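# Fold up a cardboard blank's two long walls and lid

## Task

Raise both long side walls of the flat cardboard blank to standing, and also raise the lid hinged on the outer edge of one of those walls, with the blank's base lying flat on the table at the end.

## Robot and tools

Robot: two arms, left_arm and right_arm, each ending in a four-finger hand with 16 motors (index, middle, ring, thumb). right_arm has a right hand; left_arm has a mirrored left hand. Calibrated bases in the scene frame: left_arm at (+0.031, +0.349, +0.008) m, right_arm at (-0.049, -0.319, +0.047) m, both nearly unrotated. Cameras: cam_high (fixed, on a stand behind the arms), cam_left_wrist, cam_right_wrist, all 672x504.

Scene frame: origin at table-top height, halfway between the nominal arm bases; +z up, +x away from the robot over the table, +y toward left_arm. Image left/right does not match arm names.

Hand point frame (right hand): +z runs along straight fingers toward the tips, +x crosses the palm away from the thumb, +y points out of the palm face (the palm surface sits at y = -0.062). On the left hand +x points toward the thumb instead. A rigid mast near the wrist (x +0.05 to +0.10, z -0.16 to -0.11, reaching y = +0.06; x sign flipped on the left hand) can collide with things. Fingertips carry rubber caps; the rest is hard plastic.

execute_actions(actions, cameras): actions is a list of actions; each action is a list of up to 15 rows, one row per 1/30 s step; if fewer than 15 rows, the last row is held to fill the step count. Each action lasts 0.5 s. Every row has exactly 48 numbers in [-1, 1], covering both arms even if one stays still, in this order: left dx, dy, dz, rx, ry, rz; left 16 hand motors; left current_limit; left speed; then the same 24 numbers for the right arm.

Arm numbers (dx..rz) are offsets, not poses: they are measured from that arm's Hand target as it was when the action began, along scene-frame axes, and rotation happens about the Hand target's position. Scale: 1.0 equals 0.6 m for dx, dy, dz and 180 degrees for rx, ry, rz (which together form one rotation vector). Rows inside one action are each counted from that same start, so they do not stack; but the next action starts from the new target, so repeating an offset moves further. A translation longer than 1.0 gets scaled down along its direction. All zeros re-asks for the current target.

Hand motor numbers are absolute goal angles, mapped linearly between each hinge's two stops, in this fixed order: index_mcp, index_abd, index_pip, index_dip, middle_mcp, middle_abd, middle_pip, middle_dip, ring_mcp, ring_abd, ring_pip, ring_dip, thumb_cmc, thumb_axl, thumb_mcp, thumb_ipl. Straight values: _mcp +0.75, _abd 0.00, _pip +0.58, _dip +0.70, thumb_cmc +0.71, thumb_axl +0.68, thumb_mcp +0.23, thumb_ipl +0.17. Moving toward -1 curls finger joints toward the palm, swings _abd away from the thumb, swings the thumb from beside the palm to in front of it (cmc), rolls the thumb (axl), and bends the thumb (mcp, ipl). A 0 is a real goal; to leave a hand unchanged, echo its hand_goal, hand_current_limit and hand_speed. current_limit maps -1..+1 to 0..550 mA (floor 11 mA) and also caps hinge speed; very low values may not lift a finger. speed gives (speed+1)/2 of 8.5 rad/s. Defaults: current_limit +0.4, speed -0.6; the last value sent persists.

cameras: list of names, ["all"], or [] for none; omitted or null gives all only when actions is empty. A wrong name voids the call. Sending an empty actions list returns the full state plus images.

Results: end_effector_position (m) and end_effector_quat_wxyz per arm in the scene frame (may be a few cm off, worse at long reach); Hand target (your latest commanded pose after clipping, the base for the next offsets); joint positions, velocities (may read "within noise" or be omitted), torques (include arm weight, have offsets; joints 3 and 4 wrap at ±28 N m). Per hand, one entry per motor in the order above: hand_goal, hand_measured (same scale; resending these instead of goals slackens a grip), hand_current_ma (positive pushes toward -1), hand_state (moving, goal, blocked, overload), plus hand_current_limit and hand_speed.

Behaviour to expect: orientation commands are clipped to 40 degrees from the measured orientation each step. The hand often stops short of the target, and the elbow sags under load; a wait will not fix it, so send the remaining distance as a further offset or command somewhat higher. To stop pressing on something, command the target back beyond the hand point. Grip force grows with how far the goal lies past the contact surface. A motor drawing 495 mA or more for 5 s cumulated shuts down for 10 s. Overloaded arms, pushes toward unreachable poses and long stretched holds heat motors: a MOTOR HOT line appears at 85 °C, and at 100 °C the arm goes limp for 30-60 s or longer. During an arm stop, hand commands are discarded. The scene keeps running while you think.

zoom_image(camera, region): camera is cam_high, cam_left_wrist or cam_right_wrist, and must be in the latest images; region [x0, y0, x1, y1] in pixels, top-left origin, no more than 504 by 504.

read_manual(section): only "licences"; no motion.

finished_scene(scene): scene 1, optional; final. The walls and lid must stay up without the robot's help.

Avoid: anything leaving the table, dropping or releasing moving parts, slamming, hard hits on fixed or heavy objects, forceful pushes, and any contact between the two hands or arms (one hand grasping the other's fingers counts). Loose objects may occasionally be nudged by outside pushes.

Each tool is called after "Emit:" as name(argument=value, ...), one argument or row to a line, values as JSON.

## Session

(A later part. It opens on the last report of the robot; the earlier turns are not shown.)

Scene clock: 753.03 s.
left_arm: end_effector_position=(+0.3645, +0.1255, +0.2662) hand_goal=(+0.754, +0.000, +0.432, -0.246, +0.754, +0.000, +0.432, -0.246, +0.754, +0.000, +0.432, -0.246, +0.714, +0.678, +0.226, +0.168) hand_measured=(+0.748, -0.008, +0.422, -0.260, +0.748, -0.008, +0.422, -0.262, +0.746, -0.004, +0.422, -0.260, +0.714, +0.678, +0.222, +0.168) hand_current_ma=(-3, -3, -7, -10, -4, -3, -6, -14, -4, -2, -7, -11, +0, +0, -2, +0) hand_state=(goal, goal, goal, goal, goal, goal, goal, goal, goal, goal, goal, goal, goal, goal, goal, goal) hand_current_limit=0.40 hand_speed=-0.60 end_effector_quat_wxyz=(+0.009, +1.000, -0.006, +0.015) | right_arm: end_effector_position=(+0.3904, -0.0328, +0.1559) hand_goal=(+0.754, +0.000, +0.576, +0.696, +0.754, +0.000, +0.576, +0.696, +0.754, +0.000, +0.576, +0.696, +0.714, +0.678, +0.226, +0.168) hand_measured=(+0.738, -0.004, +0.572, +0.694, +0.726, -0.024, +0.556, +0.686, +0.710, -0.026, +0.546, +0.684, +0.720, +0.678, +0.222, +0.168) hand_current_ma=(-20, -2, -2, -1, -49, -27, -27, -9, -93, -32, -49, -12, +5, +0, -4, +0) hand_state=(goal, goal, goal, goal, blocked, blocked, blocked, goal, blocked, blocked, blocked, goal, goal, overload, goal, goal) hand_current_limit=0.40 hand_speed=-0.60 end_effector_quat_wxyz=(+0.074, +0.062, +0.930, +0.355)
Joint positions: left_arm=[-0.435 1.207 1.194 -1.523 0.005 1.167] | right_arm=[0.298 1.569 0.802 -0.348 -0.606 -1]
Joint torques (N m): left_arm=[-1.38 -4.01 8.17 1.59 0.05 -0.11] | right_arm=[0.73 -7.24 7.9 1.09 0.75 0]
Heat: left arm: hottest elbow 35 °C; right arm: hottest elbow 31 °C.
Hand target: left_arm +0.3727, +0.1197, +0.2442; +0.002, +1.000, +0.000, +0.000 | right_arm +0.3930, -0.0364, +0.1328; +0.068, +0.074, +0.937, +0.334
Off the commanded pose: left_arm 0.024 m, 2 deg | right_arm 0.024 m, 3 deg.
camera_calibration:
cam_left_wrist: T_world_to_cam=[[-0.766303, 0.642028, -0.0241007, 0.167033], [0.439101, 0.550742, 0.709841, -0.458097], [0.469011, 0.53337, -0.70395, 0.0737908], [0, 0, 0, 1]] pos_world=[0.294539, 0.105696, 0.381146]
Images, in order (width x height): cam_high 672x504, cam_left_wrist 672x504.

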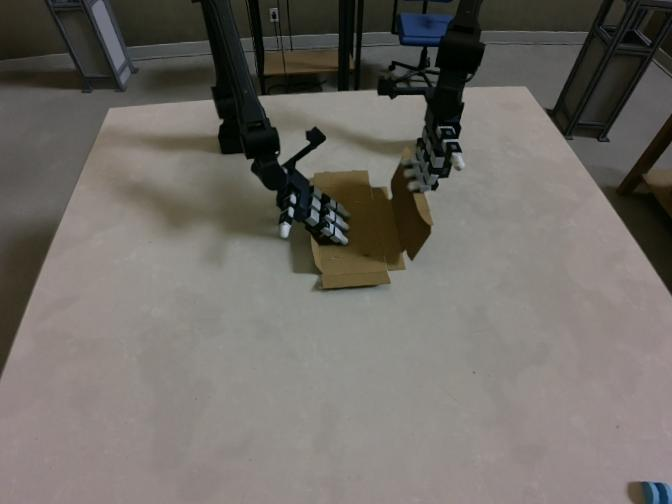

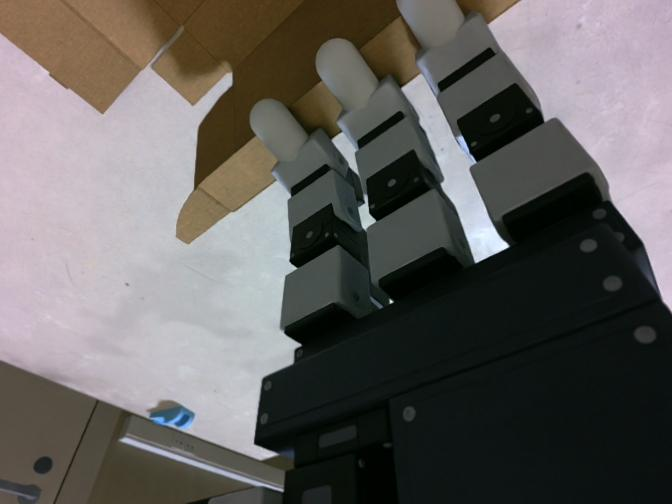

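Emit:
execute_actions(
  actions=[
    [[0,0.01,0.06,0,0,0,0.754,0,0.432,-0.246,0.754,0,0.432,-0.246,0.754,0,0.432,-0.246,0.714,0.678,0.226,0.168,0.4,-0.6,0,0,0,0,0,0,0.754,0,0.576,0.696,0.754,0,0.576,0.696,0.754,0,0.576,0.696,0.714,0.678,0.226,0.168,0.4,-0.6]],
    [[0,0.1,0.02,0,0,0,0.754,0,0.432,-0.246,0.754,0,0.432,-0.246,0.754,0,0.432,-0.246,0.714,0.678,0.226,0.168,0.4,-0.6,0,0,0,0,0,0,0.754,0,0.576,0.696,0.754,0,0.576,0.696,0.754,0,0.576,0.696,0.714,0.678,0.226,0.168,0.4,-0.6]],
    [[0,0.2,0.0,0,0,0,0.754,0,0.432,-0.246,0.754,0,0.432,-0.246,0.754,0,0.432,-0.246,0.714,0.678,0.226,0.168,0.4,-0.6,0,0,0,0,0,0,0.754,0,0.576,0.696,0.754,0,0.576,0.696,0.754,0,0.576,0.696,0.714,0.678,0.226,0.168,0.4,-0.6]],
  ],
  cameras=["cam_high","cam_left_wrist"],
)

Emit:
zoom_image(
  camera="cam_high",
  region=[280, 130, 480, 290],
)

Scene clock: 767.97 s.
left_arm: end_effector_position=(+0.3714, +0.3036, +0.2925) hand_goal=(+0.754, +0.000, +0.432, -0.246, +0.754, +0.000, +0.432, -0.246, +0.754, +0.000, +0.432, -0.246, +0.714, +0.678, +0.226, +0.168) hand_measured=(+0.754, -0.004, +0.430, -0.248, +0.754, +0.000, +0.430, -0.248, +0.754, +0.002, +0.430, -0.248, +0.714, +0.678, +0.222, +0.168) hand_current_ma=(+0, -1, +0, -1, +0, +0, +0, -1, +0, +0, +0, -1, +0, +0, -2, +0) hand_state=(goal, goal, goal, goal, goal, goal, goal, goal, goal, goal, goal, goal, goal, goal, goal, goal) hand_current_limit=0.40 hand_speed=-0.60 end_effector_quat_wxyz=(+0.000, +1.000, +0.002, +0.006) | right_arm: end_effector_position=(+0.3907, -0.0328, +0.1560) hand_goal=(+0.754, +0.000, +0.576, +0.696, +0.754, +0.000, +0.576, +0.696, +0.754, +0.000, +0.576, +0.696, +0.714, +0.678, +0.226, +0.168) hand_measured=(+0.740, -0.002, +0.574, +0.694, +0.726, -0.020, +0.556, +0.686, +0.710, -0.024, +0.546, +0.684, +0.720, +0.678, +0.222, +0.168) hand_current_ma=(-18, +0, -1, -1, -49, -23, -27, -9, -93, -27, -49, -12, +5, +0, -4, +0) hand_state=(goal, goal, goal, goal, blocked, blocked, blocked, goal, blocked, blocked, blocked, goal, goal, overload, goal, goal) hand_current_limit=0.40 hand_speed=-0.60 end_effector_quat_wxyz=(+0.075, +0.062, +0.930, +0.355)
Joint positions: left_arm=[0.106 1.168 1.237 -1.629 0.002 1.693] | right_arm=[0.298 1.569 0.802 -0.346 -0.606 -0.999]
Joint torques (N m): left_arm=[-0.44 -5.25 10.41 -0.01 0.24 0.12] | right_arm=[0.21 -7.65 7.99 1.17 0.74 0.01]
Heat: left arm: hottest elbow 34 °C; right arm: hottest elbow 31 °C.
Hand target: left_arm +0.3726, +0.3057, +0.2920; +0.002, +1.000, +0.000, +0.000 | right_arm +0.3929, -0.0364, +0.1327; +0.068, +0.074, +0.937, +0.334
Off the commanded pose: left_arm 0.002 m, 1 deg | right_arm 0.024 m, 3 deg.
camera_calibration:
cam_left_wrist: T_world_to_cam=[[-0.776114, 0.630592, 0.00132305, 0.0582704], [0.443733, 0.544641, 0.711665, -0.578246], [0.448049, 0.55292, -0.702518, -0.00450128], [0, 0, 0, 1]] pos_world=[0.303828, 0.28068, 0.408278]
Images, in order (width x height): cam_high 672x504, cam_left_wrist 672x504.

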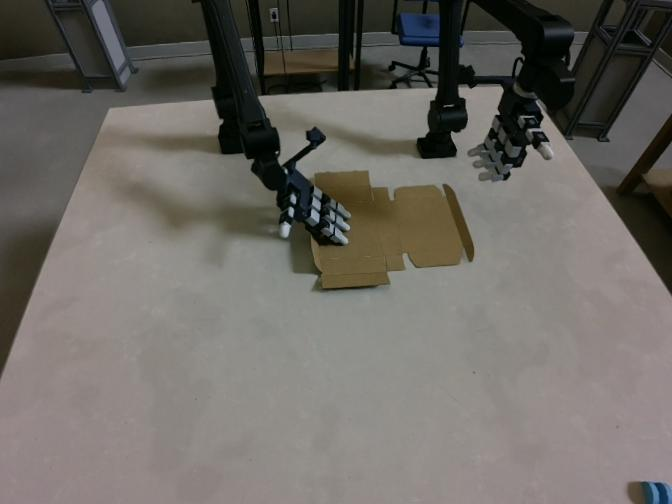

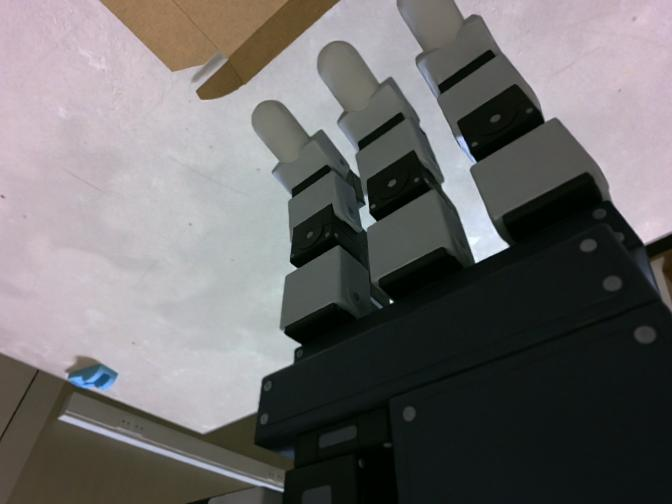

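Scaled by 2.520 from the camera's 672x504 image, which has a finer 960x720 frame.

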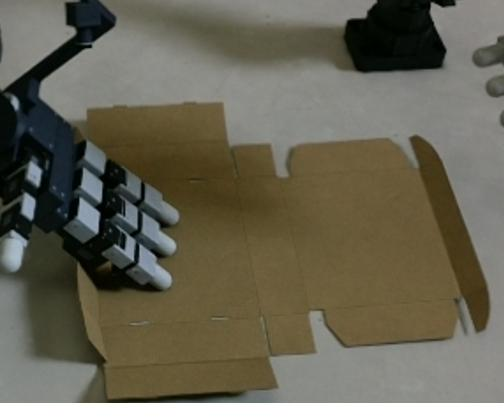

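Emit:
execute_actions(
  actions=[
    [[0,0.13,-0.05,0,0,0,0.754,0,0.432,-0.246,0.754,0,0.432,-0.246,0.754,0,0.432,-0.246,0.714,0.678,0.226,0.168,0.4,-0.6,0,0,0,0,0,0,0.754,0,0.576,0.696,0.754,0,0.576,0.696,0.754,0,0.576,0.696,0.714,0.678,0.226,0.168,0.4,-0.6]],
    [[0.015,0,-0.15,0,0,0,0.754,0,0.432,-0.246,0.754,0,0.432,-0.246,0.754,0,0.432,-0.246,0.714,0.678,0.226,0.168,0.4,-0.6,0,0,0,0,0,0,0.754,0,0.576,0.696,0.754,0,0.576,0.696,0.754,0,0.576,0.696,0.714,0.678,0.226,0.168,0.4,-0.6]],
    [[0.015,-0.02,-0.11,0,0,0,0.754,0,0.432,-0.246,0.754,0,0.432,-0.246,0.754,0,0.432,-0.246,0.714,0.678,0.226,0.168,0.4,-0.6,0,0,0,0,0,0,0.754,0,0.576,0.696,0.754,0,0.576,0.696,0.754,0,0.576,0.696,0.714,0.678,0.226,0.168,0.4,-0.6]],
    [[0,-0.06,0,0,0,0,0.754,0,0.432,-0.246,0.754,0,0.432,-0.246,0.754,0,0.432,-0.246,0.714,0.678,0.226,0.168,0.4,-0.6,0,0,0,0,0,0,0.754,0,0.576,0.696,0.754,0,0.576,0.696,0.754,0,0.576,0.696,0.714,0.678,0.226,0.168,0.4,-0.6]],
  ],
  cameras=["cam_high","cam_left_wrist"],
)

Emit:
zoom_image(
  camera="cam_high",
  region=[320, 140, 520, 280],
)

Scene clock: 791.70 s.
left_arm: end_effector_position=(+0.3917, +0.3361, +0.1066) hand_goal=(+0.754, +0.000, +0.432, -0.246, +0.754, +0.000, +0.432, -0.246, +0.754, +0.000, +0.432, -0.246, +0.714, +0.678, +0.226, +0.168) hand_measured=(+0.754, -0.002, +0.430, -0.248, +0.754, +0.000, +0.430, -0.248, +0.754, +0.002, +0.430, -0.248, +0.714, +0.678, +0.222, +0.168) hand_current_ma=(+0, -1, +0, -1, +0, +0, +0, -1, +0, +0, +0, -1, +0, +0, -2, +0) hand_state=(goal, goal, goal, goal, goal, goal, goal, goal, goal, goal, goal, goal, goal, goal, goal, goal) hand_current_limit=0.40 hand_speed=-0.60 end_effector_quat_wxyz=(+0.004, +1.000, -0.004, -0.004) | right_arm: end_effector_position=(+0.3907, -0.0328, +0.1560) hand_goal=(+0.754, +0.000, +0.576, +0.696, +0.754, +0.000, +0.576, +0.696, +0.754, +0.000, +0.576, +0.696, +0.714, +0.678, +0.226, +0.168) hand_measured=(+0.740, -0.002, +0.574, +0.694, +0.726, -0.020, +0.556, +0.686, +0.710, -0.024, +0.546, +0.684, +0.720, +0.678, +0.222, +0.168) hand_current_ma=(-18, +0, -1, -1, -49, -23, -27, -9, -93, -27, -49, -12, +5, +0, -4, +0) hand_state=(goal, goal, goal, goal, blocked, blocked, blocked, goal, blocked, blocked, blocked, goal, goal, overload, goal, goal) hand_current_limit=0.40 hand_speed=-0.60 end_effector_quat_wxyz=(+0.075, +0.062, +0.930, +0.355)
Joint positions: left_arm=[0.194 1.351 0.892 -1.121 0.006 1.792] | right_arm=[0.298 1.569 0.802 -0.346 -0.606 -0.999]
Joint torques (N m): left_arm=[-1.03 -9.05 7.57 0.65 0.19 -0.1] | right_arm=[0.21 -7.06 7.88 1.11 0.73 -0.01]
Heat: left arm: hottest elbow 34 °C; right arm: hottest elbow 30 °C.
Hand target: left_arm +0.3908, +0.3356, +0.1061; +0.002, +1.000, +0.000, +0.000 | right_arm +0.3929, -0.0364, +0.1327; +0.068, +0.074, +0.937, +0.334
Off the commanded pose: left_arm 0.001 m, 1 deg | right_arm 0.024 m, 3 deg.
camera_calibration:
cam_left_wrist: T_world_to_cam=[[-0.769242, 0.638862, 0.0110751, 0.0472001], [0.462736, 0.545051, 0.699139, -0.478843], [0.440617, 0.542932, -0.7149, -0.154632], [0, 0, 0, 1]] pos_world=[0.32602, 0.314794, 0.223709]
Images, in order (width x height): cam_high 672x504, cam_left_wrist 672x504.

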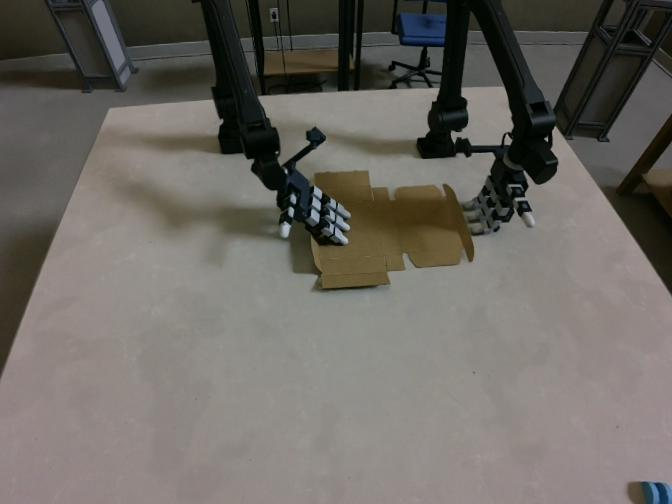

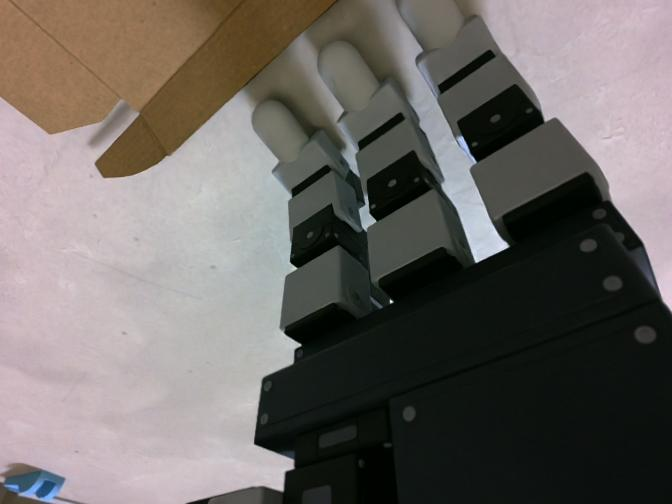

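Scaled by 2.520 from the camera's 672x504 image, which has a finer 960x720 frame.

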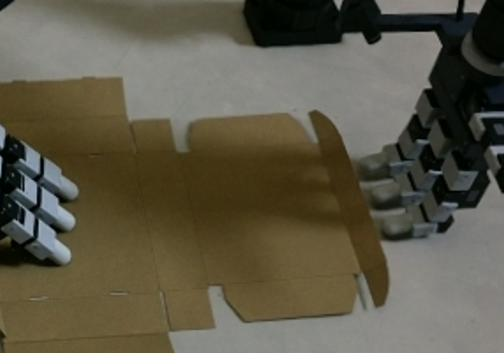

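Emit:
execute_actions(
  actions=[
    [[0,-0.04,0,0,0,0,0.754,0,0.432,-0.246,0.754,0,0.432,-0.246,0.754,0,0.432,-0.246,0.714,0.678,0.226,0.168,0.4,-0.6,0,0,0,0,0,0,0.754,0,0.576,0.696,0.754,0,0.576,0.696,0.754,0,0.576,0.696,0.714,0.678,0.226,0.168,0.4,-0.6]],
    [[0,-0.03,0.0,0,0,0,0.754,0,0.432,-0.246,0.754,0,0.432,-0.246,0.754,0,0.432,-0.246,0.714,0.678,0.226,0.168,0.4,-0.6,0,0,0,0,0,0,0.754,0,0.576,0.696,0.754,0,0.576,0.696,0.754,0,0.576,0.696,0.714,0.678,0.226,0.168,0.4,-0.6]],
    [[0,-0.01,0.02,0,0,0,0.754,0,0.432,-0.246,0.754,0,0.432,-0.246,0.754,0,0.432,-0.246,0.714,0.678,0.226,0.168,0.4,-0.6,0,0,0,0,0,0,0.754,0,0.576,0.696,0.754,0,0.576,0.696,0.754,0,0.576,0.696,0.714,0.678,0.226,0.168,0.4,-0.6]],
  ],
  cameras=["cam_high","cam_left_wrist"],
)

Emit:
zoom_image(
  camera="cam_high",
  region=[320, 140, 520, 280],
)

Scene clock: 799.97 s.
left_arm: end_effector_position=(+0.3918, +0.3027, +0.1149) hand_goal=(+0.754, +0.000, +0.432, -0.246, +0.754, +0.000, +0.432, -0.246, +0.754, +0.000, +0.432, -0.246, +0.714, +0.678, +0.226, +0.168) hand_measured=(+0.766, -0.002, +0.442, -0.240, +0.776, +0.000, +0.442, -0.248, +0.790, +0.002, +0.436, -0.260, +0.714, +0.678, +0.222, +0.168) hand_current_ma=(+10, +0, +6, +3, +25, +0, +6, +0, +51, +0, +1, -10, +0, +0, -2, +0) hand_state=(goal, goal, goal, goal, blocked, goal, goal, goal, blocked, goal, goal, goal, goal, goal, goal, goal) hand_current_limit=0.40 hand_speed=-0.60 end_effector_quat_wxyz=(-0.013, +1.000, +0.004, +0.004) | right_arm: end_effector_position=(+0.3912, -0.0330, +0.1558) hand_goal=(+0.754, +0.000, +0.576, +0.696, +0.754, +0.000, +0.576, +0.696, +0.754, +0.000, +0.576, +0.696, +0.714, +0.678, +0.226, +0.168) hand_measured=(+0.740, +0.000, +0.576, +0.696, +0.726, -0.020, +0.556, +0.686, +0.710, -0.022, +0.546, +0.684, +0.720, +0.678, +0.222, +0.168) hand_current_ma=(-18, +0, +0, +0, -49, -21, -27, -9, -93, -24, -49, -12, +5, +0, -4, +0) hand_state=(goal, goal, goal, goal, blocked, goal, blocked, goal, blocked, blocked, blocked, goal, goal, overload, goal, goal) hand_current_limit=0.40 hand_speed=-0.60 end_effector_quat_wxyz=(+0.076, +0.063, +0.930, +0.354)
Joint positions: left_arm=[0.082 1.307 0.883 -1.137 -0.025 1.664] | right_arm=[0.298 1.569 0.802 -0.345 -0.603 -0.997]
Joint torques (N m): left_arm=[-3.37 -7.88 8.84 -0.2 1.44 -0.14] | right_arm=[0.44 -7.59 7.88 1.11 0.65 0.01]
Heat: left arm: hottest elbow 34 °C; right arm: hottest elbow 30 °C.
Hand target: left_arm +0.3906, +0.2877, +0.1180; +0.002, +1.000, +0.000, +0.000 | right_arm +0.3930, -0.0364, +0.1327; +0.068, +0.074, +0.937, +0.334
Off the commanded pose: left_arm 0.015 m, 2 deg | right_arm 0.023 m, 3 deg.
camera_calibration:
cam_left_wrist: T_world_to_cam=[[-0.779352, 0.626238, 0.0208868, 0.075276], [0.443881, 0.528267, 0.723812, -0.456971], [0.442245, 0.573376, -0.689681, -0.143402], [0, 0, 0, 1]] pos_world=[0.324926, 0.276485, 0.230287]
Images, in order (width x height): cam_high 672x504, cam_left_wrist 672x504.

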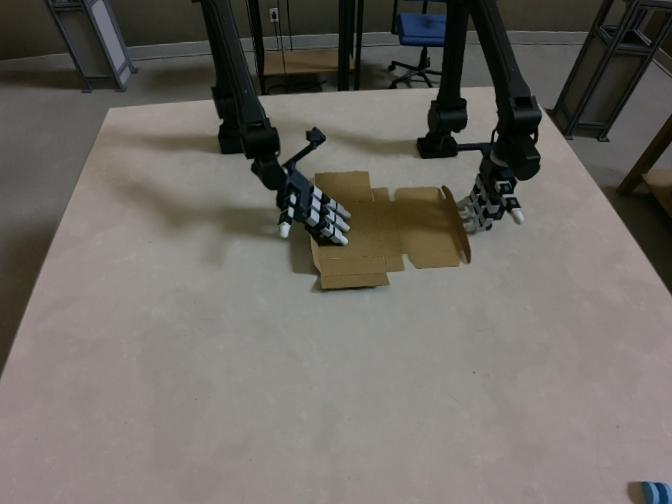

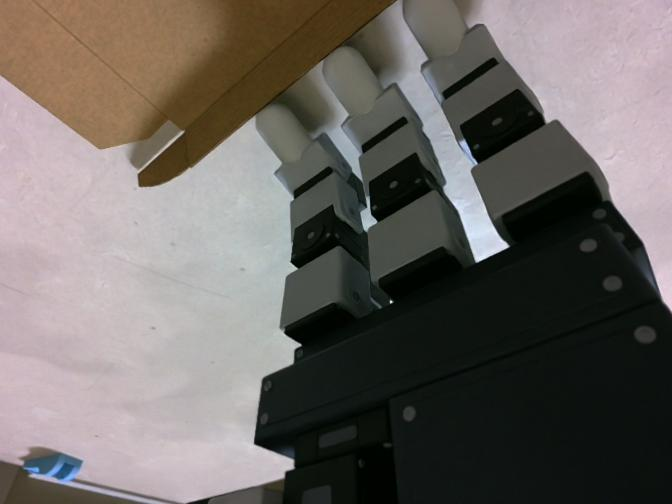

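Scaled by 2.520 from the camera's 672x504 image, which has a finer 960x720 frame.

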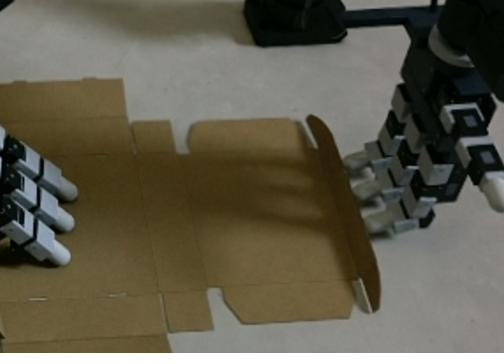

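Emit:
execute_actions(
  actions=[
    [[0,-0.015,0.02,0,0,0,0.754,0,0.432,-0.246,0.754,0,0.432,-0.246,0.754,0,0.432,-0.246,0.714,0.678,0.226,0.168,0.4,-0.6,0,0,0,0,0,0,0.754,0,0.576,0.696,0.754,0,0.576,0.696,0.754,0,0.576,0.696,0.714,0.678,0.226,0.168,0.4,-0.6]],
    [[0,-0.01,0.02,0,0,0,0.754,0,0.432,-0.246,0.754,0,0.432,-0.246,0.754,0,0.432,-0.246,0.714,0.678,0.226,0.168,0.4,-0.6,0,0,0,0,0,0,0.754,0,0.576,0.696,0.754,0,0.576,0.696,0.754,0,0.576,0.696,0.714,0.678,0.226,0.168,0.4,-0.6]],
    [[0,-0.01,0.02,0,0,0,0.754,0,0.432,-0.246,0.754,0,0.432,-0.246,0.754,0,0.432,-0.246,0.714,0.678,0.226,0.168,0.4,-0.6,0,0,0,0,0,0,0.754,0,0.576,0.696,0.754,0,0.576,0.696,0.754,0,0.576,0.696,0.714,0.678,0.226,0.168,0.4,-0.6]],
  ],
  cameras=["cam_high","cam_left_wrist"],
)

Emit:
zoom_image(
  camera="cam_high",
  region=[320, 140, 520, 280],
)

Scene clock: 807.13 s.
left_arm: end_effector_position=(+0.3857, +0.2847, +0.1411) hand_goal=(+0.754, +0.000, +0.432, -0.246, +0.754, +0.000, +0.432, -0.246, +0.754, +0.000, +0.432, -0.246, +0.714, +0.678, +0.226, +0.168) hand_measured=(+0.776, +0.006, +0.446, -0.242, +0.784, +0.006, +0.448, -0.246, +0.794, +0.008, +0.446, -0.250, +0.714, +0.678, +0.222, +0.168) hand_current_ma=(+24, +2, +10, +2, +39, +3, +12, +0, +59, +4, +9, -2, +0, +0, -2, +0) hand_state=(blocked, goal, goal, goal, blocked, goal, goal, goal, blocked, goal, goal, goal, goal, goal, goal, goal) hand_current_limit=0.40 hand_speed=-0.60 end_effector_quat_wxyz=(-0.014, +1.000, +0.013, -0.004) | right_arm: end_effector_position=(+0.3919, -0.0340, +0.1559) hand_goal=(+0.754, +0.000, +0.576, +0.696, +0.754, +0.000, +0.576, +0.696, +0.754, +0.000, +0.576, +0.696, +0.714, +0.678, +0.226, +0.168) hand_measured=(+0.740, +0.000, +0.574, +0.696, +0.726, -0.020, +0.556, +0.686, +0.710, -0.024, +0.546, +0.686, +0.720, +0.678, +0.222, +0.168) hand_current_ma=(-18, +0, -1, +0, -49, -21, -27, -9, -93, -28, -49, -11, +5, +0, -4, +0) hand_state=(goal, goal, goal, goal, blocked, goal, blocked, goal, blocked, blocked, blocked, goal, goal, overload, goal, goal) hand_current_limit=0.40 hand_speed=-0.60 end_effector_quat_wxyz=(+0.076, +0.064, +0.930, +0.354)
Joint positions: left_arm=[0.026 1.264 0.92 -1.234 -0.029 1.59] | right_arm=[0.295 1.569 0.802 -0.345 -0.604 -0.997]
Joint torques (N m): left_arm=[-3.19 -6.83 11.79 -0.42 1.6 -0.05] | right_arm=[0.44 -7.53 7.97 1.11 0.65 -0.03]
Heat: left arm: hottest elbow 34 °C; right arm: hottest elbow 30 °C.
Hand target: left_arm +0.3906, +0.2666, +0.1540; +0.002, +1.000, +0.000, +0.000 | right_arm +0.3929, -0.0364, +0.1328; +0.068, +0.074, +0.937, +0.334
Off the commanded pose: left_arm 0.023 m, 2 deg | right_arm 0.023 m, 3 deg.
camera_calibration:
cam_left_wrist: T_world_to_cam=[[-0.78981, 0.61238, 0.034505, 0.0872908], [0.44517, 0.533636, 0.719066, -0.464955], [0.421929, 0.583287, -0.694084, -0.106629], [0, 0, 0, 1]] pos_world=[0.320917, 0.256857, 0.257312]
Images, in order (width x height): cam_high 672x504, cam_left_wrist 672x504.

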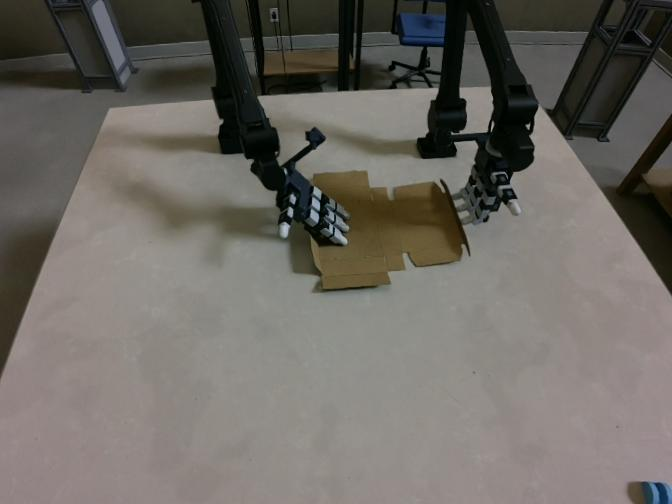

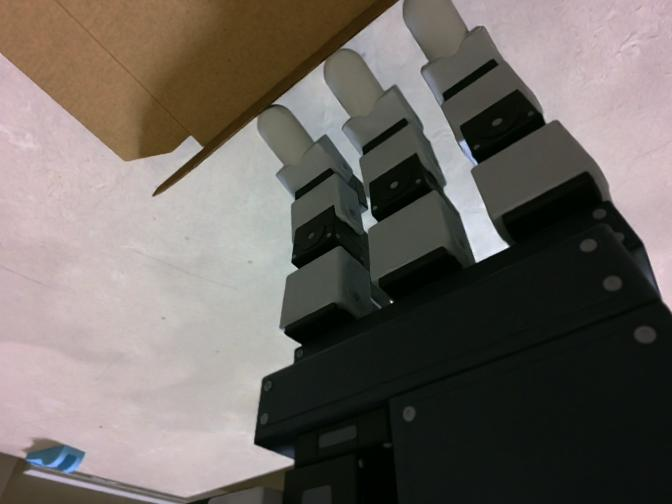

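Scaled by 2.520 from the camera's 672x504 image, which has a finer 960x720 frame.

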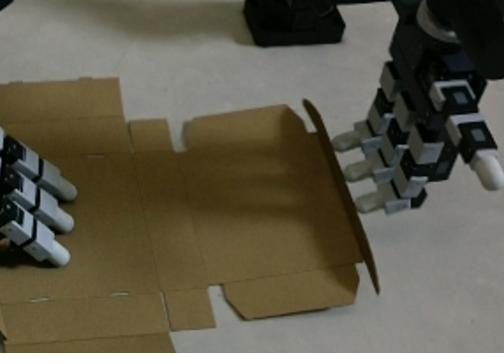

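Emit:
execute_actions(
  actions=[
    [[0,-0.005,0.03,0,0,0,0.754,0,0.432,-0.246,0.754,0,0.432,-0.246,0.754,0,0.432,-0.246,0.714,0.678,0.226,0.168,0.4,-0.6,0,0,0,0,0,0,0.754,0,0.576,0.696,0.754,0,0.576,0.696,0.754,0,0.576,0.696,0.714,0.678,0.226,0.168,0.4,-0.6]],
    [[0,-0.015,0.03,0,0,0,0.754,0,0.432,-0.246,0.754,0,0.432,-0.246,0.754,0,0.432,-0.246,0.714,0.678,0.226,0.168,0.4,-0.6,0,0,0,0,0,0,0.754,0,0.576,0.696,0.754,0,0.576,0.696,0.754,0,0.576,0.696,0.714,0.678,0.226,0.168,0.4,-0.6]],
    [[0,-0.025,0.03,0,0,0,0.754,0,0.432,-0.246,0.754,0,0.432,-0.246,0.754,0,0.432,-0.246,0.714,0.678,0.226,0.168,0.4,-0.6,0,0,0,0,0,0,0.754,0,0.576,0.696,0.754,0,0.576,0.696,0.754,0,0.576,0.696,0.714,0.678,0.226,0.168,0.4,-0.6]],
    [[0,-0.035,0.015,0,0,0,0.754,0,0.432,-0.246,0.754,0,0.432,-0.246,0.754,0,0.432,-0.246,0.714,0.678,0.226,0.168,0.4,-0.6,0,0,0,0,0,0,0.754,0,0.576,0.696,0.754,0,0.576,0.696,0.754,0,0.576,0.696,0.714,0.678,0.226,0.168,0.4,-0.6]],
  ],
  cameras=["cam_high","cam_left_wrist"],
)

Emit:
zoom_image(
  camera="cam_high",
  region=[320, 140, 520, 280],
)

Scene clock: 817.33 s.
left_arm: end_effector_position=(+0.3855, +0.2398, +0.2114) hand_goal=(+0.754, +0.000, +0.432, -0.246, +0.754, +0.000, +0.432, -0.246, +0.754, +0.000, +0.432, -0.246, +0.714, +0.678, +0.226, +0.168) hand_measured=(+0.786, +0.000, +0.446, -0.254, +0.788, +0.002, +0.448, -0.252, +0.792, +0.004, +0.444, -0.250, +0.714, +0.678, +0.222, +0.168) hand_current_ma=(+45, +0, +10, -5, +47, +0, +12, -3, +55, +1, +7, -2, +0, +0, -2, +0) hand_state=(blocked, goal, goal, goal, blocked, goal, goal, goal, blocked, goal, goal, goal, goal, goal, goal, goal) hand_current_limit=0.40 hand_speed=-0.60 end_effector_quat_wxyz=(-0.016, +1.000, +0.012, +0.001) | right_arm: end_effector_position=(+0.3920, -0.0342, +0.1559) hand_goal=(+0.754, +0.000, +0.576, +0.696, +0.754, +0.000, +0.576, +0.696, +0.754, +0.000, +0.576, +0.696, +0.714, +0.678, +0.226, +0.168) hand_measured=(+0.740, +0.000, +0.574, +0.696, +0.726, -0.020, +0.556, +0.686, +0.710, -0.024, +0.546, +0.686, +0.720, +0.678, +0.222, +0.168) hand_current_ma=(-18, +0, -1, +0, -49, -20, -27, -9, -93, -28, -49, -11, +5, +0, -4, +0) hand_state=(goal, goal, goal, goal, blocked, goal, blocked, goal, blocked, blocked, blocked, goal, goal, overload, goal, goal) hand_current_limit=0.40 hand_speed=-0.60 end_effector_quat_wxyz=(+0.076, +0.064, +0.930, +0.354)
Joint positions: left_arm=[-0.112 1.213 1.068 -1.427 -0.033 1.455] | right_arm=[0.295 1.569 0.802 -0.345 -0.604 -0.997]
Joint torques (N m): left_arm=[-4.31 -5.19 11.63 0.14 1.77 -0.07] | right_arm=[0.5 -7.53 7.98 1.13 0.64 -0.01]
Heat: left arm: hottest elbow 34 °C; right arm: hottest elbow 30 °C.
Hand target: left_arm +0.3907, +0.2187, +0.2170; +0.002, +1.000, +0.000, +0.000 | right_arm +0.3930, -0.0364, +0.1328; +0.068, +0.074, +0.937, +0.334
Off the commanded pose: left_arm 0.022 m, 3 deg | right_arm 0.023 m, 3 deg.
camera_calibration:
cam_left_wrist: T_world_to_cam=[[-0.788691, 0.61409, 0.0293299, 0.112433], [0.439499, 0.529816, 0.725351, -0.489759], [0.429891, 0.584969, -0.687754, -0.0362832], [0, 0, 0, 1]] pos_world=[0.319522, 0.211663, 0.326996]
Images, in order (width x height): cam_high 672x504, cam_left_wrist 672x504.

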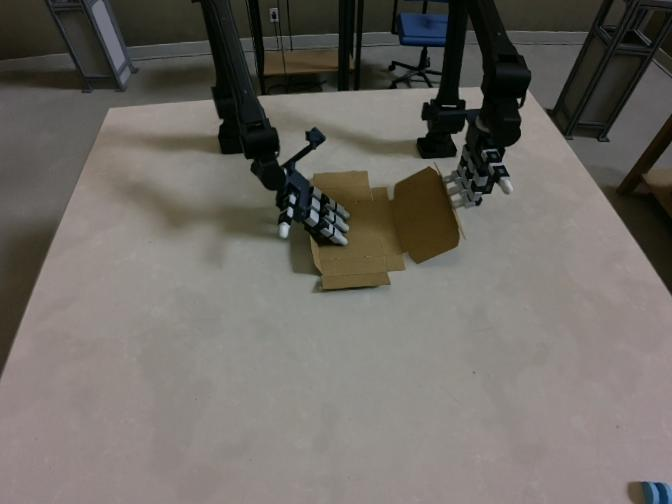

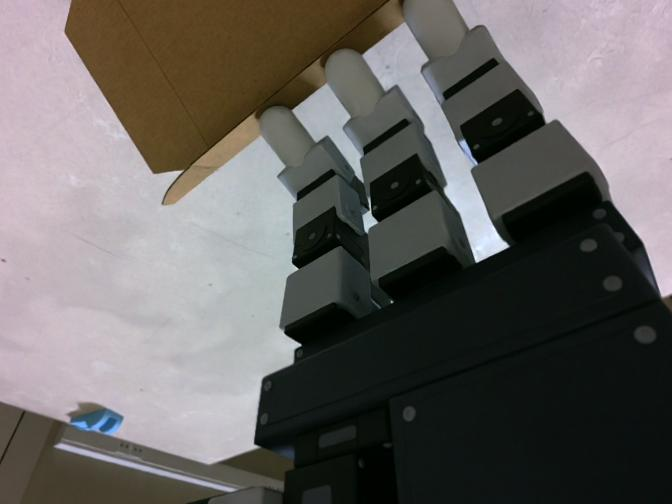

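Scaled by 2.520 from the camera's 672x504 image, which has a finer 960x720 frame.

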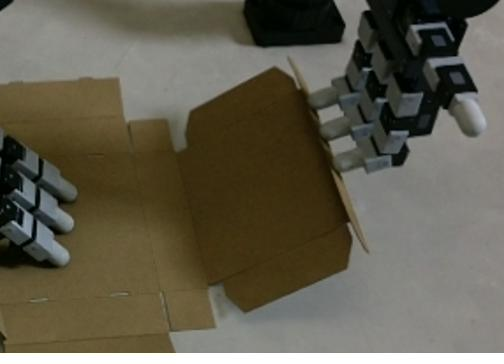

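Emit:
execute_actions(
  actions=[
    [[0,-0.04,0,0,0,0,0.754,0,0.432,-0.246,0.754,0,0.432,-0.246,0.754,0,0.432,-0.246,0.714,0.678,0.226,0.168,0.4,-0.6,0,0,0,0,0,0,0.754,0,0.576,0.696,0.754,0,0.576,0.696,0.754,0,0.576,0.696,0.714,0.678,0.226,0.168,0.4,-0.6]],
    [[0,-0.04,-0.005,0,0,0,0.754,0,0.432,-0.246,0.754,0,0.432,-0.246,0.754,0,0.432,-0.246,0.714,0.678,0.226,0.168,0.4,-0.6,0,0,0,0,0,0,0.754,0,0.576,0.696,0.754,0,0.576,0.696,0.754,0,0.576,0.696,0.714,0.678,0.226,0.168,0.4,-0.6]],
  ],
  cameras=["cam_high","cam_left_wrist"],
)

Emit:
zoom_image(
  camera="cam_high",
  region=[320, 140, 520, 280],
)

Scene clock: 824.37 s.
left_arm: end_effector_position=(+0.3866, +0.2052, +0.2235) hand_goal=(+0.754, +0.000, +0.432, -0.246, +0.754, +0.000, +0.432, -0.246, +0.754, +0.000, +0.432, -0.246, +0.714, +0.678, +0.226, +0.168) hand_measured=(+0.806, -0.006, +0.452, -0.250, +0.812, -0.004, +0.448, -0.256, +0.818, -0.002, +0.446, -0.262, +0.714, +0.678, +0.222, +0.168) hand_current_ma=(+91, -2, +19, -1, +110, -1, +14, -6, +128, +0, +11, -14, +0, +0, -2, +0) hand_state=(blocked, goal, blocked, goal, blocked, goal, goal, goal, blocked, goal, goal, goal, goal, goal, goal, goal) hand_current_limit=0.40 hand_speed=-0.60 end_effector_quat_wxyz=(-0.028, +0.999, +0.015, +0.015) | right_arm: end_effector_position=(+0.3933, -0.0362, +0.1563) hand_goal=(+0.754, +0.000, +0.576, +0.696, +0.754, +0.000, +0.576, +0.696, +0.754, +0.000, +0.576, +0.696, +0.714, +0.678, +0.226, +0.168) hand_measured=(+0.740, +0.000, +0.574, +0.696, +0.726, -0.018, +0.556, +0.686, +0.710, -0.024, +0.546, +0.686, +0.720, +0.678, +0.222, +0.168) hand_current_ma=(-17, +0, -1, +0, -49, -19, -27, -9, -93, -28, -49, -11, +5, +0, -4, +0) hand_state=(goal, goal, goal, goal, blocked, goal, blocked, goal, blocked, blocked, blocked, goal, goal, overload, goal, goal) hand_current_limit=0.40 hand_speed=-0.60 end_effector_quat_wxyz=(+0.077, +0.066, +0.930, +0.354)
Joint positions: left_arm=[-0.23 1.21 1.1 -1.444 -0.061 1.331] | right_arm=[0.29 1.568 0.802 -0.345 -0.603 -0.997]
Joint torques (N m): left_arm=[-5.19 -3.43 9.92 1.33 2.83 -0.16] | right_arm=[1.08 -7.18 7.86 1.03 0.64 -0.03]
Heat: left arm: hottest elbow 34 °C; right arm: hottest elbow 30 °C.
Hand target: left_arm +0.3907, +0.1706, +0.2140; +0.002, +1.000, +0.000, +0.000 | right_arm +0.3930, -0.0364, +0.1328; +0.068, +0.074, +0.937, +0.334
Off the commanded pose: left_arm 0.036 m, 4 deg | right_arm 0.023 m, 3 deg.
camera_calibration:
cam_left_wrist: T_world_to_cam=[[-0.792926, 0.608932, 0.0216962, 0.138568], [0.416269, 0.515358, 0.749083, -0.473958], [0.444959, 0.602999, -0.66212, -0.0235248], [0, 0, 0, 1]] pos_world=[0.317636, 0.174065, 0.336452]
Images, in order (width x height): cam_high 672x504, cam_left_wrist 672x504.

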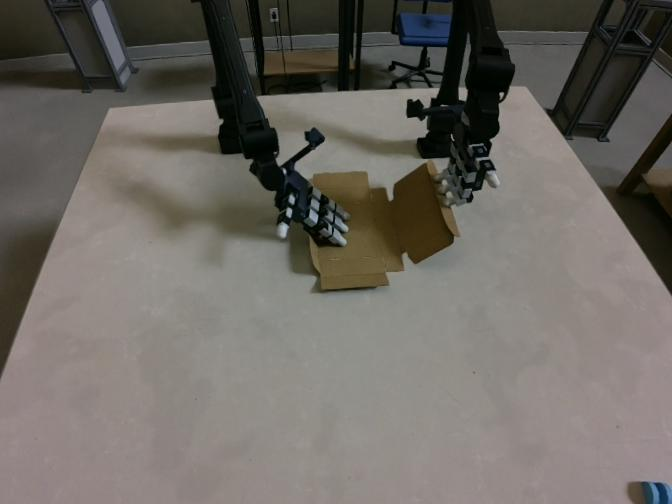

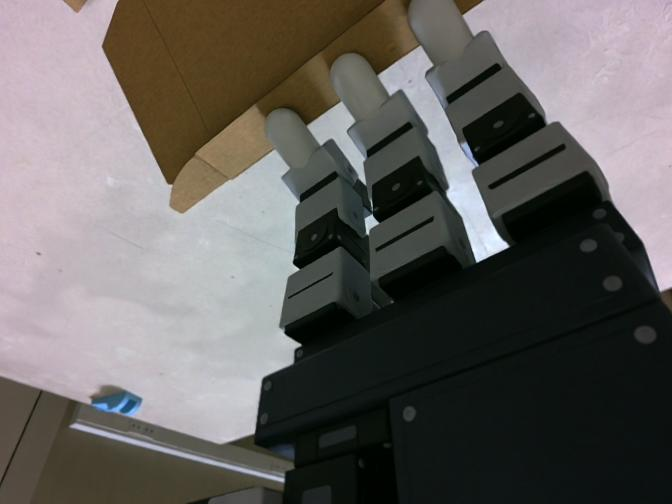

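Scaled by 2.520 from the camera's 672x504 image, which has a finer 960x720 frame.

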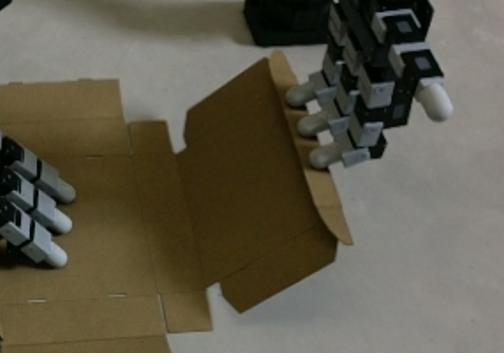

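Emit:
zoom_image(
  camera="cam_high",
  region=[380, 150, 480, 270],
)

Emit:
zoom_image(
  camera="cam_left_wrist",
  region=[90, 0, 490, 240],
)

Scaled by 4.200 from the camera's 672x504 image, which has a finer 960x720 frame.

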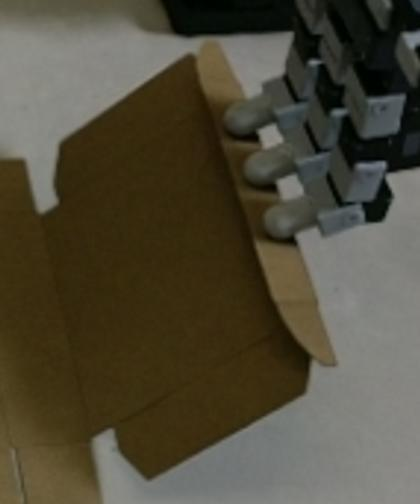

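Scaled by 1.260 from the camera's 672x504 image, which has a finer 960x720 frame.

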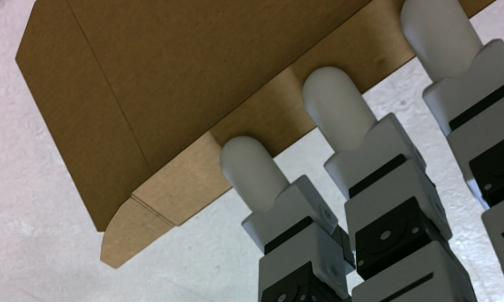

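Emit:
execute_actions(
  actions=[
    [[0,-0.035,0.03,0,0,0,0.754,0,0.432,-0.246,0.754,0,0.432,-0.246,0.754,0,0.432,-0.246,0.714,0.678,0.226,0.168,0.4,-0.6,0,0,0,0,0,0,0.754,0,0.576,0.696,0.754,0,0.576,0.696,0.754,0,0.576,0.696,0.714,0.678,0.226,0.168,0.4,-0.6]],
    [[0,-0.045,0.03,0,0,0,0.754,0,0.432,-0.246,0.754,0,0.432,-0.246,0.754,0,0.432,-0.246,0.714,0.678,0.226,0.168,0.4,-0.6,0,0,0,0,0,0,0.754,0,0.576,0.696,0.754,0,0.576,0.696,0.754,0,0.576,0.696,0.714,0.678,0.226,0.168,0.4,-0.6]],
  ],
  cameras=["cam_high","cam_left_wrist"],
)

Emit:
zoom_image(
  camera="cam_high",
  region=[340, 130, 480, 280],
)

Scene clock: 866.97 s.
left_arm: end_effector_position=(+0.3818, +0.1283, +0.2689) hand_goal=(+0.754, +0.000, +0.432, -0.246, +0.754, +0.000, +0.432, -0.246, +0.754, +0.000, +0.432, -0.246, +0.714, +0.678, +0.226, +0.168) hand_measured=(+0.744, -0.008, +0.414, -0.266, +0.740, -0.010, +0.408, -0.270, +0.732, -0.008, +0.412, -0.280, +0.714, +0.678, +0.222, +0.168) hand_current_ma=(-7, -4, -16, -18, -12, -5, -23, -26, -24, -3, -19, -44, +0, +0, -2, +0) hand_state=(goal, goal, goal, goal, goal, goal, blocked, blocked, blocked, goal, blocked, blocked, goal, goal, goal, goal) hand_current_limit=0.40 hand_speed=-0.60 end_effector_quat_wxyz=(+0.013, +1.000, -0.004, +0.022) | right_arm: end_effector_position=(+0.3933, -0.0362, +0.1563) hand_goal=(+0.754, +0.000, +0.576, +0.696, +0.754, +0.000, +0.576, +0.696, +0.754, +0.000, +0.576, +0.696, +0.714, +0.678, +0.226, +0.168) hand_measured=(+0.740, +0.000, +0.574, +0.696, +0.726, -0.018, +0.556, +0.686, +0.710, -0.024, +0.546, +0.686, +0.720, +0.678, +0.222, +0.168) hand_current_ma=(-17, +0, -1, +0, -49, -19, -27, -9, -93, -28, -49, -11, +5, +0, -4, +0) hand_state=(goal, goal, goal, goal, blocked, goal, blocked, goal, blocked, blocked, blocked, goal, goal, overload, goal, goal) hand_current_limit=0.40 hand_speed=-0.60 end_effector_quat_wxyz=(+0.077, +0.066, +0.930, +0.354)
Joint positions: left_arm=[-0.407 1.235 1.221 -1.507 0.008 1.191] | right_arm=[0.29 1.568 0.802 -0.345 -0.603 -0.997]
Joint torques (N m): left_arm=[-1.44 -3.14 10.39 0.59 -0.04 -0.11] | right_arm=[0.97 -7.18 7.9 1.03 0.63 -0.02]
Heat: left arm: hottest elbow 33 °C; right arm: hottest elbow 30 °C.
Hand target: left_arm +0.3906, +0.1227, +0.2501; +0.002, +1.000, +0.000, +0.000 | right_arm +0.3930, -0.0364, +0.1328; +0.068, +0.074, +0.937, +0.334
Off the commanded pose: left_arm 0.022 m, 3 deg | right_arm 0.023 m, 3 deg.
camera_calibration:
cam_left_wrist: T_world_to_cam=[[-0.768534, 0.638561, -0.0399364, 0.184071], [0.426508, 0.557848, 0.711967, -0.465803], [0.476912, 0.530138, -0.701077, 0.062667], [0, 0, 0, 1]] pos_world=[0.310247, 0.109085, 0.382922]
Images, in order (width x height): cam_high 672x504, cam_left_wrist 672x504.

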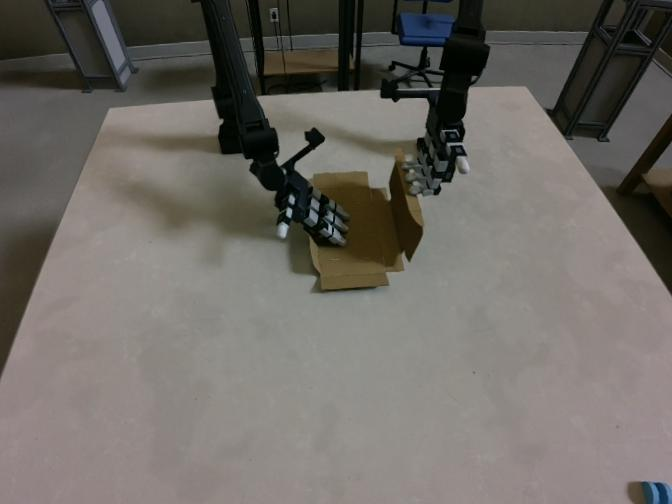

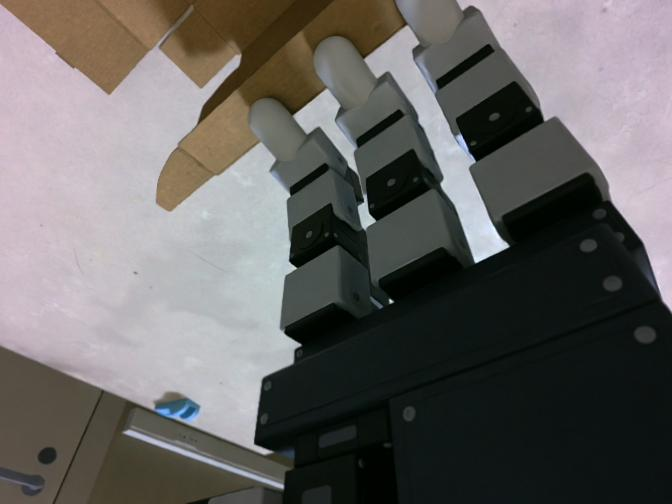

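Scaled by 3.360 from the camera's 672x504 image, which has a finer 960x720 frame.

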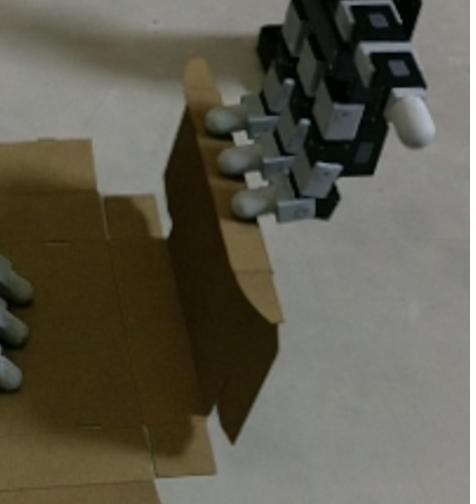

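Emit:
execute_actions(
  actions=[
    [[0,-0.045,0.01,0,0,0,0.754,0,0.432,-0.246,0.754,0,0.432,-0.246,0.754,0,0.432,-0.246,0.714,0.678,0.226,0.168,0.4,-0.6,0,0,0,0,0,0,0.754,0,0.576,0.696,0.754,0,0.576,0.696,0.754,0,0.576,0.696,0.714,0.678,0.226,0.168,0.4,-0.6]],
    [[0,-0.045,-0.005,0,0,0,0.754,0,0.432,-0.246,0.754,0,0.432,-0.246,0.754,0,0.432,-0.246,0.714,0.678,0.226,0.168,0.4,-0.6,0,0,0,0,0,0,0.754,0,0.576,0.696,0.754,0,0.576,0.696,0.754,0,0.576,0.696,0.714,0.678,0.226,0.168,0.4,-0.6]],
  ],
  cameras=["cam_high","cam_left_wrist"],
)

Emit:
zoom_image(
  camera="cam_high",
  region=[340, 130, 480, 280],
)

Scene clock: 873.50 s.
left_arm: end_effector_position=(+0.3825, +0.0727, +0.2659) hand_goal=(+0.754, +0.000, +0.432, -0.246, +0.754, +0.000, +0.432, -0.246, +0.754, +0.000, +0.432, -0.246, +0.714, +0.678, +0.226, +0.168) hand_measured=(+0.738, +0.000, +0.408, -0.272, +0.732, -0.002, +0.408, -0.270, +0.726, +0.000, +0.412, -0.268, +0.714, +0.678, +0.222, +0.168) hand_current_ma=(-14, +0, -26, -27, -23, +0, -23, -26, -33, +0, -19, -21, +0, +0, -2, +0) hand_state=(goal, goal, blocked, blocked, blocked, goal, blocked, blocked, blocked, goal, blocked, blocked, goal, goal, goal, goal) hand_current_limit=0.40 hand_speed=-0.60 end_effector_quat_wxyz=(+0.014, +1.000, -0.001, +0.012) | right_arm: end_effector_position=(+0.3933, -0.0362, +0.1563) hand_goal=(+0.754, +0.000, +0.576, +0.696, +0.754, +0.000, +0.576, +0.696, +0.754, +0.000, +0.576, +0.696, +0.714, +0.678, +0.226, +0.168) hand_measured=(+0.740, +0.002, +0.574, +0.696, +0.726, -0.018, +0.556, +0.686, +0.710, -0.024, +0.546, +0.686, +0.720, +0.678, +0.222, +0.168) hand_current_ma=(-17, +0, -1, +0, -49, -18, -27, -9, -93, -28, -49, -11, +5, +0, -4, +0) hand_state=(goal, goal, goal, goal, blocked, goal, blocked, goal, blocked, blocked, blocked, goal, goal, overload, goal, goal) hand_current_limit=0.40 hand_speed=-0.60 end_effector_quat_wxyz=(+0.077, +0.066, +0.930, +0.354)
Joint positions: left_arm=[-0.541 1.311 1.281 -1.506 0.012 1.051] | right_arm=[0.29 1.568 0.802 -0.345 -0.603 -0.997]
Joint torques (N m): left_arm=[-1.2 -5.71 10.91 0.49 -0.18 0.02] | right_arm=[1.08 -7.06 7.97 1.1 0.64 -0.03]
Heat: left arm: hottest elbow 33 °C; right arm: hottest elbow 30 °C.
Hand target: left_arm +0.3907, +0.0686, +0.2532; +0.002, +1.000, +0.000, +0.000 | right_arm +0.3930, -0.0364, +0.1328; +0.068, +0.074, +0.937, +0.334
Off the commanded pose: left_arm 0.016 m, 2 deg | right_arm 0.023 m, 3 deg.
camera_calibration:
cam_left_wrist: T_world_to_cam=[[-0.772319, 0.634694, -0.0262199, 0.218181], [0.437595, 0.561495, 0.702306, -0.434855], [0.460471, 0.53093, -0.711392, 0.0987248], [0, 0, 0, 1]] pos_world=[0.313336, 0.0532752, 0.381354]
Images, in order (width x height): cam_high 672x504, cam_left_wrist 672x504.

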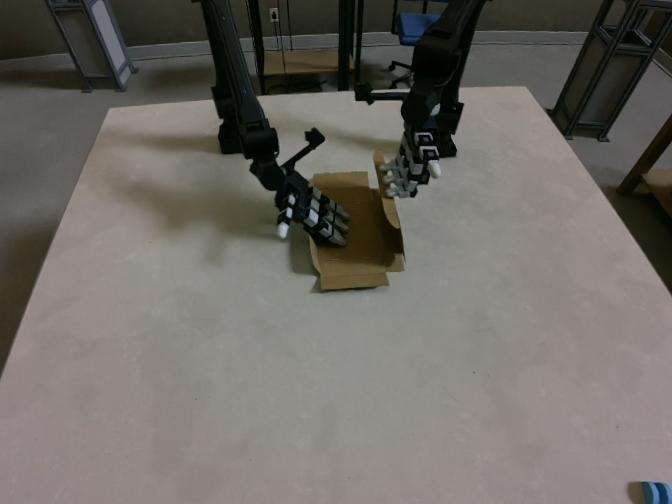

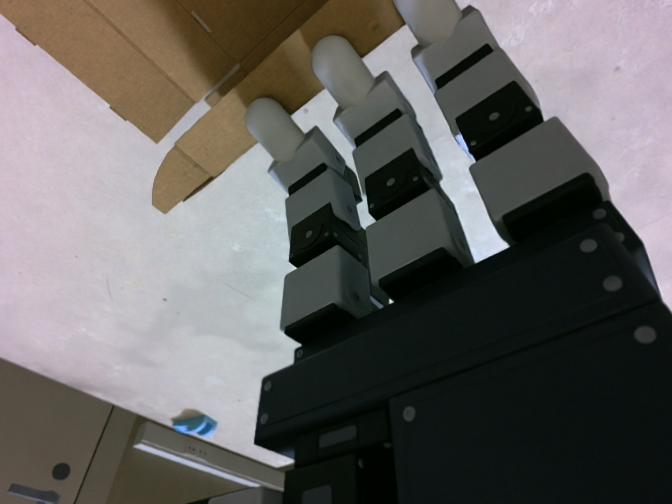

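Scaled by 3.360 from the camera's 672x504 image, which has a finer 960x720 frame.

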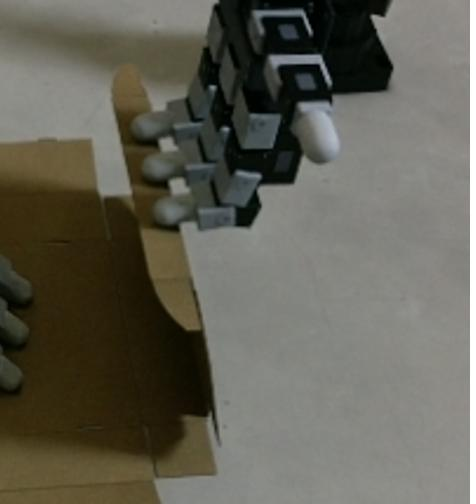

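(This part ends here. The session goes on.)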